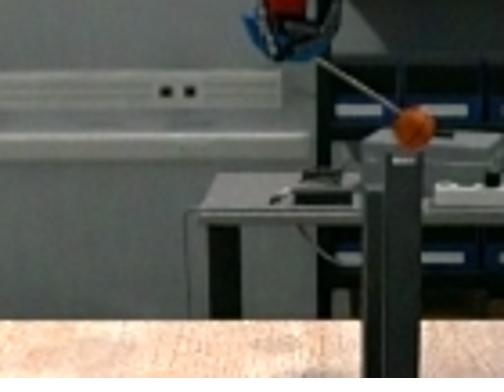

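Scene clock: 333.30 s.
left_arm: end_effector_position=(+0.4658, +0.3001, +0.4100) hand_measured=(+1.000, -0.408, +0.884, +0.432, +0.698, +0.590) hand_load_n=(+0.5, +10.5, +2.5, +9.0, +2.5, +2.5) hand_stopped_by=(target, force, force, force, force, force) hand_force_limit=-0.20 hand_speed=-0.85 end_effector_quat_wxyz=(-0.284, +0.677, -0.628, +0.259) | right_arm: end_effector_position=(+0.2063, -0.4992, +0.3548) hand_measured=(-1.000, -1.000, -1.000, -1.000, -1.000, -1.000) hand_load_n=(+0.0, +0.0, +0.0, +0.0, +0.0, +0.0) hand_stopped_by=(target, target, target, target, target, target) hand_force_limit=0.00 hand_speed=-0.80 end_effector_quat_wxyz=(+0.192, +0.331, +0.883, -0.274)
Joint positions: left_arm=[4.208 -1.934 -0.901 1.775 -0.939 3.962] | right_arm=[-1.653 -1.457 1.38 0.994 1.362 -2.435]
Joint torques (N m): left_arm=[8.85 47.52 8.78 1.34 2.01 2.67] | right_arm=[2.22 -33.25 -16.82 0.54 -0.17 -0.63]
Wrist force (N): left_arm=[0.8 1.6 3.5] | right_arm=[0.0 0.1 -0.5]
Wrist torque (N m): left_arm=[-0.17 0.32 -0.45] | right_arm=[0.01 0.01 0.03]
Wrist force, peak (N): left_arm=[0.8 1.6 3.5] | right_arm=[-0.1 0.1 -0.5]
Hand target: left_arm +0.4658, +0.3001, +0.4100; -0.284, +0.677, -0.628, +0.259 | right_arm +0.2063, -0.4992, +0.3548; +0.192, +0.331, +0.883, -0.274
Off the commanded pose: left_arm 0.000 m, 0 deg | right_arm 0.000 m, 0 deg.
wait: 0.10 s; no rest
Images, in order (width x height): cam_high 896x504, cam_low 896x504.

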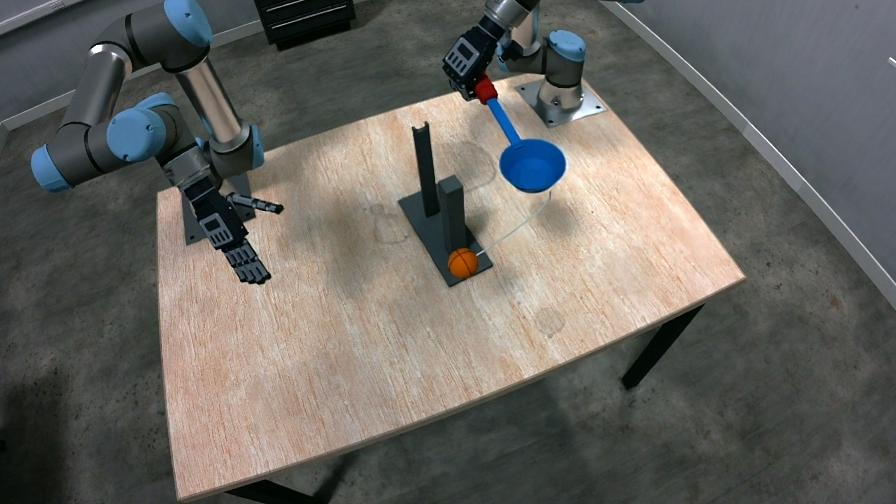

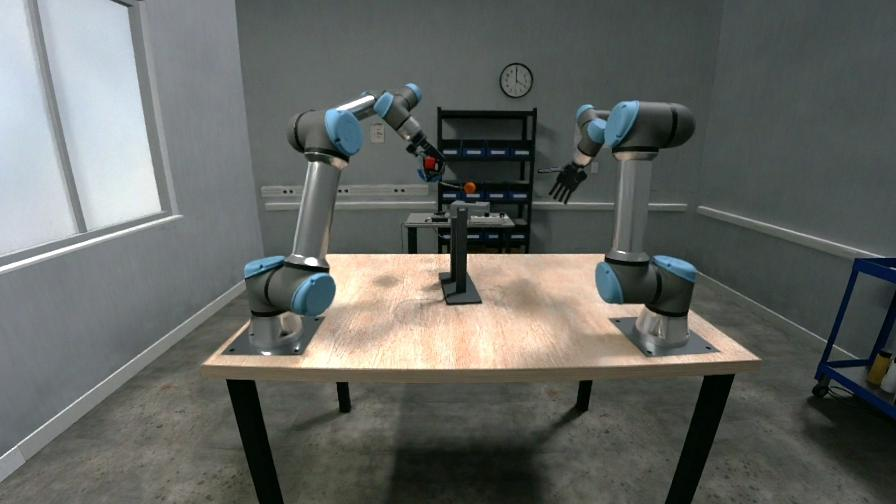

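Scaled by 3.600.

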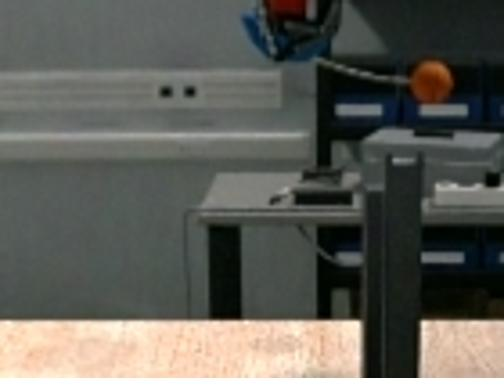

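Scene clock: 333.40 s.
left_arm: end_effector_position=(+0.4658, +0.3001, +0.4100) hand_measured=(+1.000, -0.408, +0.884, +0.432, +0.698, +0.590) hand_load_n=(+1.0, +10.5, +2.5, +8.5, +2.5, +2.5) hand_stopped_by=(target, force, force, force, force, force) hand_force_limit=-0.20 hand_speed=-0.85 end_effector_quat_wxyz=(-0.284, +0.677, -0.628, +0.259) | right_arm: end_effector_position=(+0.2063, -0.4992, +0.3548) hand_measured=(-1.000, -1.000, -1.000, -1.000, -1.000, -1.000) hand_load_n=(+0.0, -0.5, +0.5, +0.0, +0.0, +0.0) hand_stopped_by=(target, target, target, target, target, target) hand_force_limit=0.00 hand_speed=-0.80 end_effector_quat_wxyz=(+0.192, +0.331, +0.883, -0.274)
Joint positions: left_arm=[4.208 -1.934 -0.901 1.775 -0.939 3.962] | right_arm=[-1.653 -1.457 1.38 0.994 1.362 -2.435]
Joint torques (N m): left_arm=[8.58 47.22 9.03 1.29 2.12 2.47] | right_arm=[2.6 -32.95 -17.63 0.57 -0.07 -0.73]
Wrist force (N): left_arm=[0.5 1.8 2.9] | right_arm=[0.0 0.0 -0.4]
Wrist torque (N m): left_arm=[-0.14 0.27 -0.50] | right_arm=[0.00 0.01 0.03]
Wrist force, peak (N): left_arm=[0.5 1.8 2.9] | right_arm=[0.0 0.2 -0.4]
Hand target: left_arm +0.4658, +0.3001, +0.4100; -0.284, +0.677, -0.628, +0.259 | right_arm +0.2063, -0.4992, +0.3548; +0.192, +0.331, +0.883, -0.274
Off the commanded pose: left_arm 0.000 m, 0 deg | right_arm 0.000 m, 0 deg.
wait: 0.10 s; no rest
Images, in order (width x height): cam_high 896x504, cam_low 896x504.

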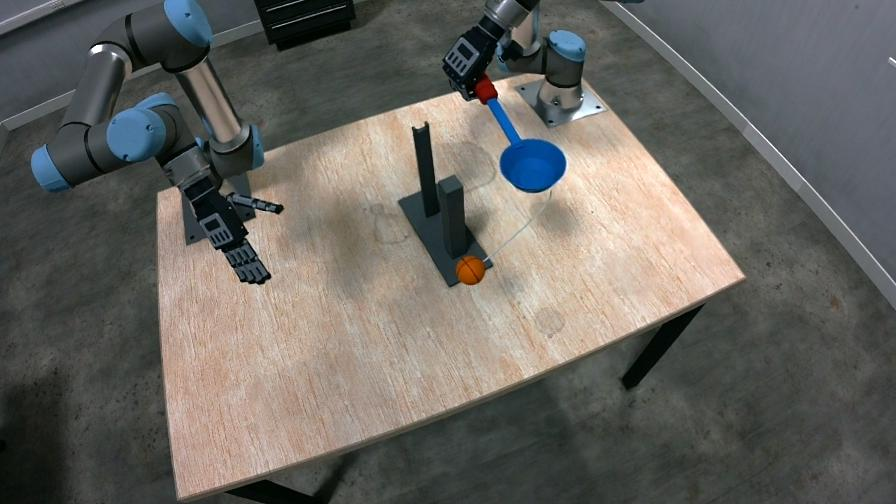

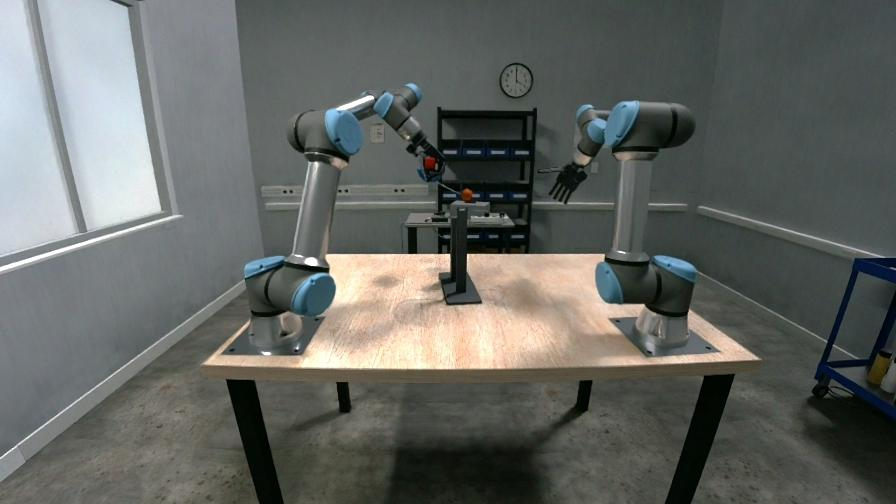

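Scaled by 3.600.

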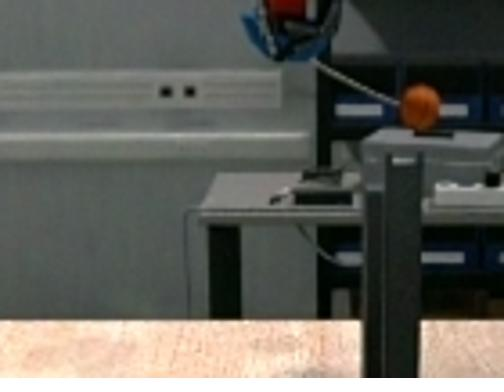

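Scene clock: 333.50 s.
left_arm: end_effector_position=(+0.4658, +0.3001, +0.4100) hand_measured=(+1.000, -0.408, +0.884, +0.432, +0.698, +0.590) hand_load_n=(+0.5, +10.5, +2.0, +8.5, +3.0, +3.5) hand_stopped_by=(target, force, force, force, force, force) hand_force_limit=-0.20 hand_speed=-0.85 end_effector_quat_wxyz=(-0.284, +0.677, -0.628, +0.259) | right_arm: end_effector_position=(+0.2063, -0.4992, +0.3548) hand_measured=(-1.000, -1.000, -1.000, -1.000, -1.000, -1.000) hand_load_n=(+0.0, +0.0, +0.0, +0.0, +0.0, +0.0) hand_stopped_by=(target, target, target, target, target, target) hand_force_limit=0.00 hand_speed=-0.80 end_effector_quat_wxyz=(+0.192, +0.331, +0.883, -0.274)
Joint positions: left_arm=[4.208 -1.934 -0.901 1.775 -0.939 3.962] | right_arm=[-1.653 -1.457 1.38 0.994 1.362 -2.435]
Joint torques (N m): left_arm=[8.6 47.23 9.5 1.23 1.91 2.46] | right_arm=[3.44 -33.73 -16.93 0.57 -0.05 -0.58]
Wrist force (N): left_arm=[0.7 2.2 3.4] | right_arm=[-0.1 0.2 -0.4]
Wrist torque (N m): left_arm=[-0.14 0.37 -0.61] | right_arm=[0.02 0.02 0.03]
Wrist force, peak (N): left_arm=[0.7 2.2 3.4] | right_arm=[-0.1 -0.1 -0.5]
Hand target: left_arm +0.4658, +0.3001, +0.4100; -0.284, +0.677, -0.628, +0.259 | right_arm +0.2063, -0.4992, +0.3548; +0.192, +0.331, +0.883, -0.274
Off the commanded pose: left_arm 0.000 m, 0 deg | right_arm 0.000 m, 0 deg.
wait: 0.10 s; no rest
Images, in order (width x height): cam_high 896x504, cam_low 896x504.

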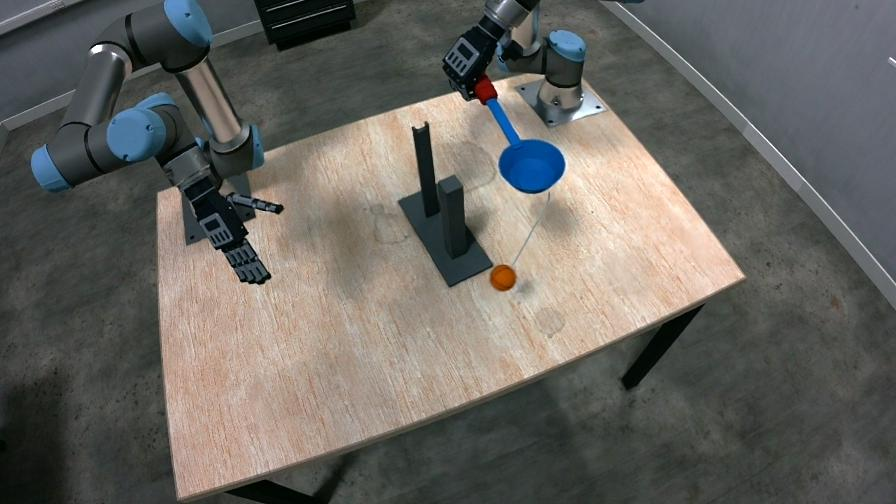

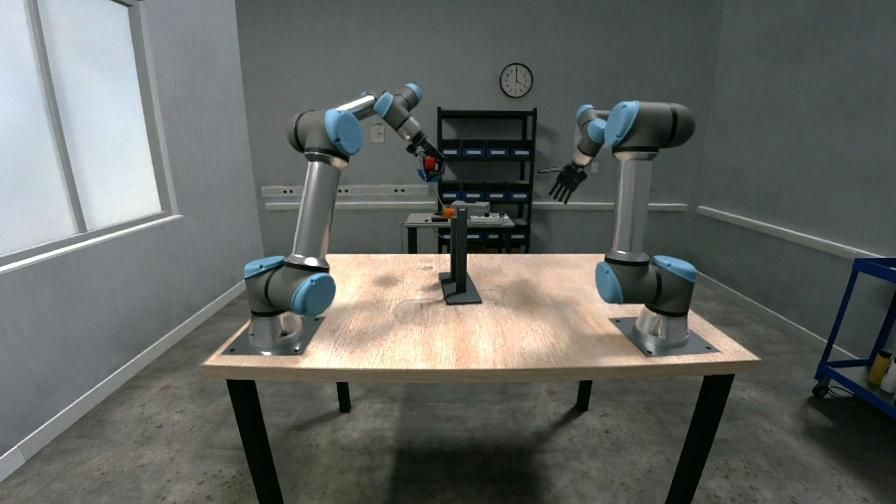

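Scaled by 3.600.

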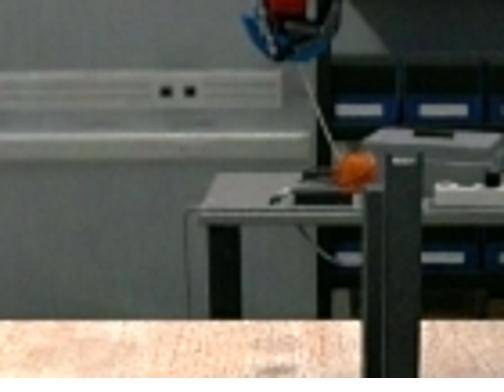

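Scene clock: 333.60 s.
left_arm: end_effector_position=(+0.4658, +0.3001, +0.4100) hand_measured=(+1.000, -0.408, +0.884, +0.432, +0.698, +0.590) hand_load_n=(+0.5, +10.5, +2.0, +9.0, +3.0, +3.5) hand_stopped_by=(target, force, force, force, force, force) hand_force_limit=-0.20 hand_speed=-0.85 end_effector_quat_wxyz=(-0.284, +0.677, -0.628, +0.259) | right_arm: end_effector_position=(+0.2063, -0.4992, +0.3548) hand_measured=(-1.000, -1.000, -1.000, -1.000, -1.000, -1.000) hand_load_n=(-0.5, +0.0, +0.0, +0.0, +0.0, +0.0) hand_stopped_by=(target, target, target, target, target, target) hand_force_limit=0.00 hand_speed=-0.80 end_effector_quat_wxyz=(+0.192, +0.331, +0.883, -0.274)
Joint positions: left_arm=[4.208 -1.934 -0.901 1.775 -0.939 3.962] | right_arm=[-1.653 -1.457 1.38 0.994 1.362 -2.435]
Joint torques (N m): left_arm=[8.16 47.04 9.44 1.25 1.79 2.33] | right_arm=[3.72 -32.51 -17.68 0.46 -0.02 -0.7]
Wrist force (N): left_arm=[0.7 2.3 3.5] | right_arm=[-0.1 0.1 -0.4]
Wrist torque (N m): left_arm=[-0.14 0.38 -0.66] | right_arm=[0.01 0.02 0.03]
Wrist force, peak (N): left_arm=[0.7 2.3 3.5] | right_arm=[0.0 0.0 -0.5]
Hand target: left_arm +0.4658, +0.3001, +0.4100; -0.284, +0.677, -0.628, +0.259 | right_arm +0.2063, -0.4992, +0.3548; +0.192, +0.331, +0.883, -0.274
Off the commanded pose: left_arm 0.000 m, 0 deg | right_arm 0.000 m, 0 deg.
wait: 0.10 s; no rest
Images, in order (width x height): cam_high 896x504, cam_low 896x504.

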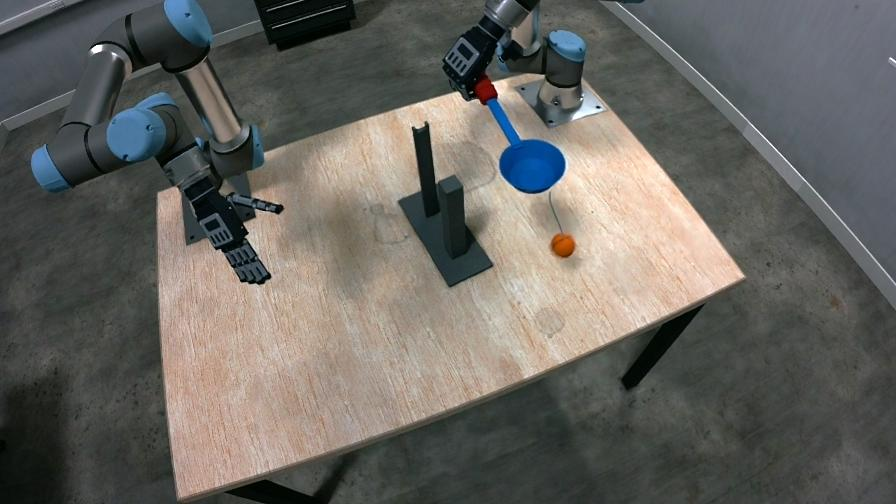

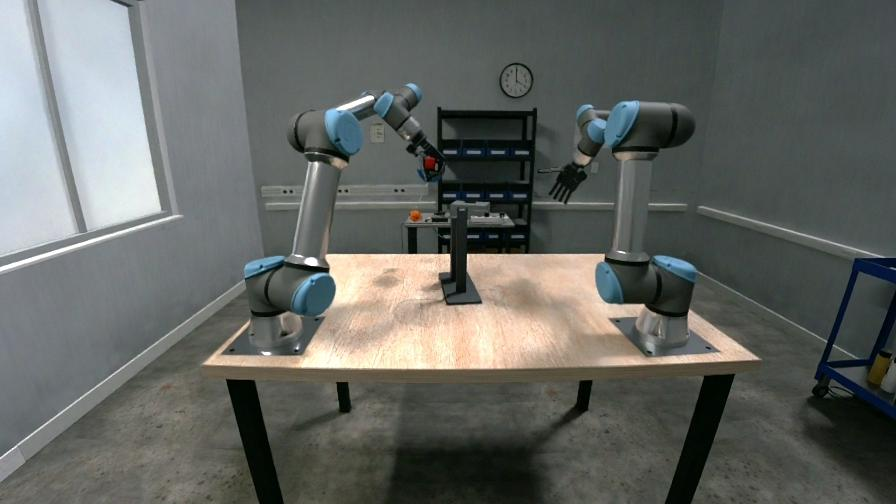

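Scaled by 3.600.

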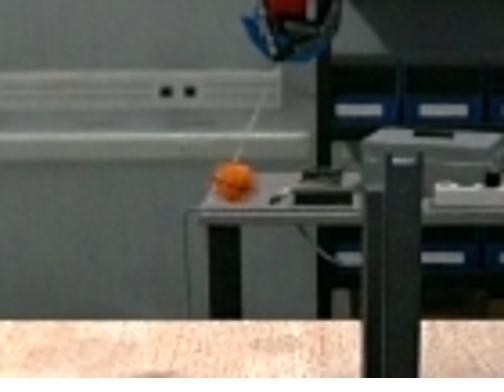

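Scene clock: 333.70 s.
left_arm: end_effector_position=(+0.4658, +0.3001, +0.4100) hand_measured=(+1.000, -0.408, +0.884, +0.432, +0.698, +0.590) hand_load_n=(+1.0, +10.5, +3.0, +8.5, +2.5, +2.0) hand_stopped_by=(target, force, force, force, force, force) hand_force_limit=-0.20 hand_speed=-0.85 end_effector_quat_wxyz=(-0.284, +0.677, -0.628, +0.259) | right_arm: end_effector_position=(+0.2063, -0.4992, +0.3548) hand_measured=(-1.000, -1.000, -1.000, -1.000, -1.000, -1.000) hand_load_n=(-0.5, +0.0, +0.0, +0.0, +0.0, +0.0) hand_stopped_by=(target, target, target, target, target, target) hand_force_limit=0.00 hand_speed=-0.80 end_effector_quat_wxyz=(+0.192, +0.331, +0.883, -0.274)
Joint positions: left_arm=[4.208 -1.934 -0.901 1.775 -0.939 3.962] | right_arm=[-1.653 -1.457 1.38 0.994 1.362 -2.435]
Joint torques (N m): left_arm=[7.78 47.34 9.08 1.28 1.63 2.35] | right_arm=[2.4 -32.83 -17.35 0.52 0.01 -0.57]
Wrist force (N): left_arm=[0.8 1.8 3.2] | right_arm=[-0.1 0.1 -0.4]
Wrist torque (N m): left_arm=[-0.13 0.29 -0.50] | right_arm=[0.01 0.02 0.03]
Wrist force, peak (N): left_arm=[0.8 1.8 3.2] | right_arm=[-0.1 0.1 -0.4]
Hand target: left_arm +0.4658, +0.3001, +0.4100; -0.284, +0.677, -0.628, +0.259 | right_arm +0.2063, -0.4992, +0.3548; +0.192, +0.331, +0.883, -0.274
Off the commanded pose: left_arm 0.000 m, 0 deg | right_arm 0.000 m, 0 deg.
wait: 0.10 s; no rest
Images, in order (width x height): cam_high 896x504, cam_low 896x504.

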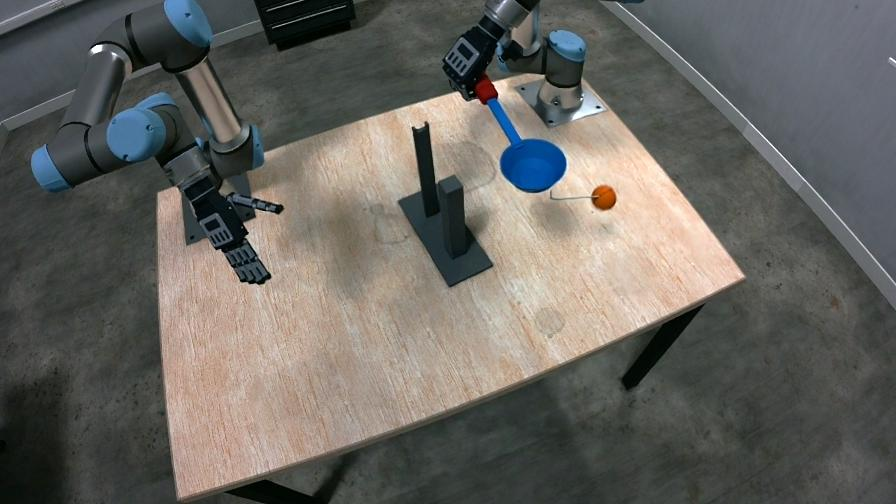

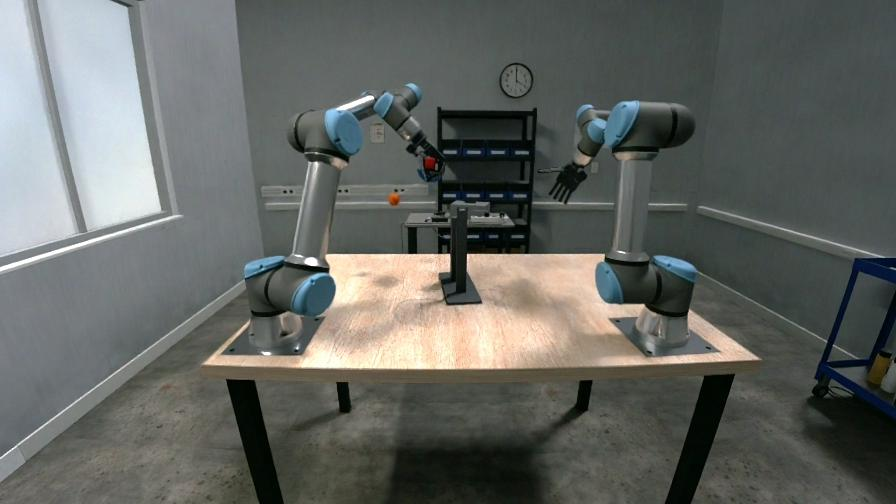

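Scaled by 3.600.

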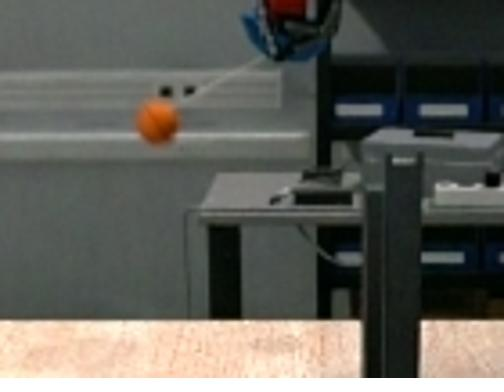

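Scene clock: 333.80 s.
left_arm: end_effector_position=(+0.4658, +0.3001, +0.4100) hand_measured=(+1.000, -0.408, +0.884, +0.432, +0.698, +0.590) hand_load_n=(+1.0, +10.5, +2.5, +8.5, +2.0, +2.0) hand_stopped_by=(target, force, force, force, force, force) hand_force_limit=-0.20 hand_speed=-0.85 end_effector_quat_wxyz=(-0.284, +0.677, -0.628, +0.259) | right_arm: end_effector_position=(+0.2063, -0.4992, +0.3548) hand_measured=(-1.000, -1.000, -1.000, -1.000, -1.000, -1.000) hand_load_n=(+0.0, +0.0, +0.0, +0.0, +0.0, +0.0) hand_stopped_by=(target, target, target, target, target, target) hand_force_limit=0.00 hand_speed=-0.80 end_effector_quat_wxyz=(+0.192, +0.331, +0.883, -0.274)
Joint positions: left_arm=[4.208 -1.934 -0.901 1.775 -0.939 3.962] | right_arm=[-1.653 -1.457 1.38 0.994 1.362 -2.435]
Joint torques (N m): left_arm=[8.1 47.26 9.44 1.35 1.68 2.26] | right_arm=[2.94 -33.32 -18.34 0.56 -0.06 -0.65]
Wrist force (N): left_arm=[0.7 1.8 2.6] | right_arm=[-0.2 0.2 -0.3]
Wrist torque (N m): left_arm=[-0.13 0.15 -0.51] | right_arm=[0.02 0.03 0.03]
Wrist force, peak (N): left_arm=[0.8 1.3 2.9] | right_arm=[-0.1 -0.1 -0.5]
Hand target: left_arm +0.4658, +0.3001, +0.4100; -0.284, +0.677, -0.628, +0.259 | right_arm +0.2063, -0.4992, +0.3548; +0.192, +0.331, +0.883, -0.274
Off the commanded pose: left_arm 0.000 m, 0 deg | right_arm 0.000 m, 0 deg.
wait: 0.10 s; no rest
Images, in order (width x height): cam_high 896x504, cam_low 896x504.

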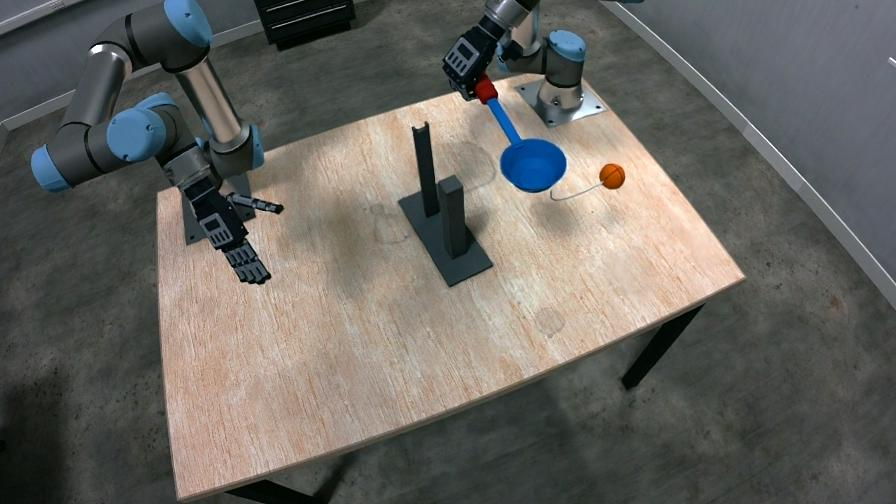

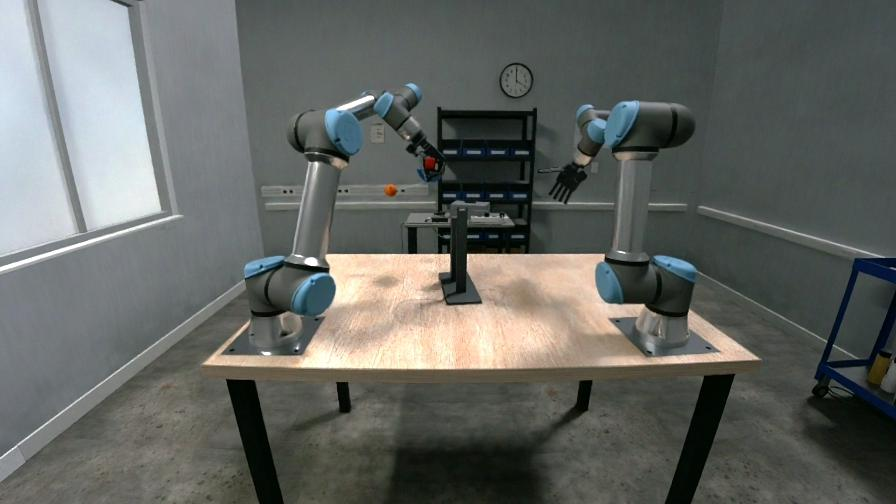

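Scaled by 3.600.

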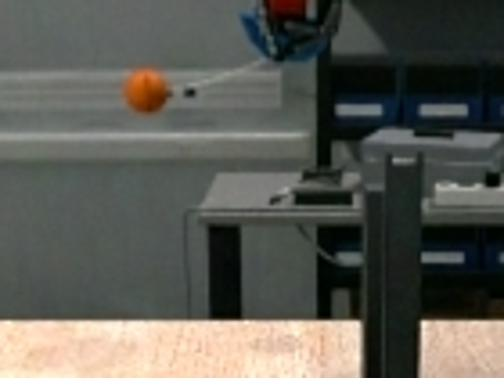

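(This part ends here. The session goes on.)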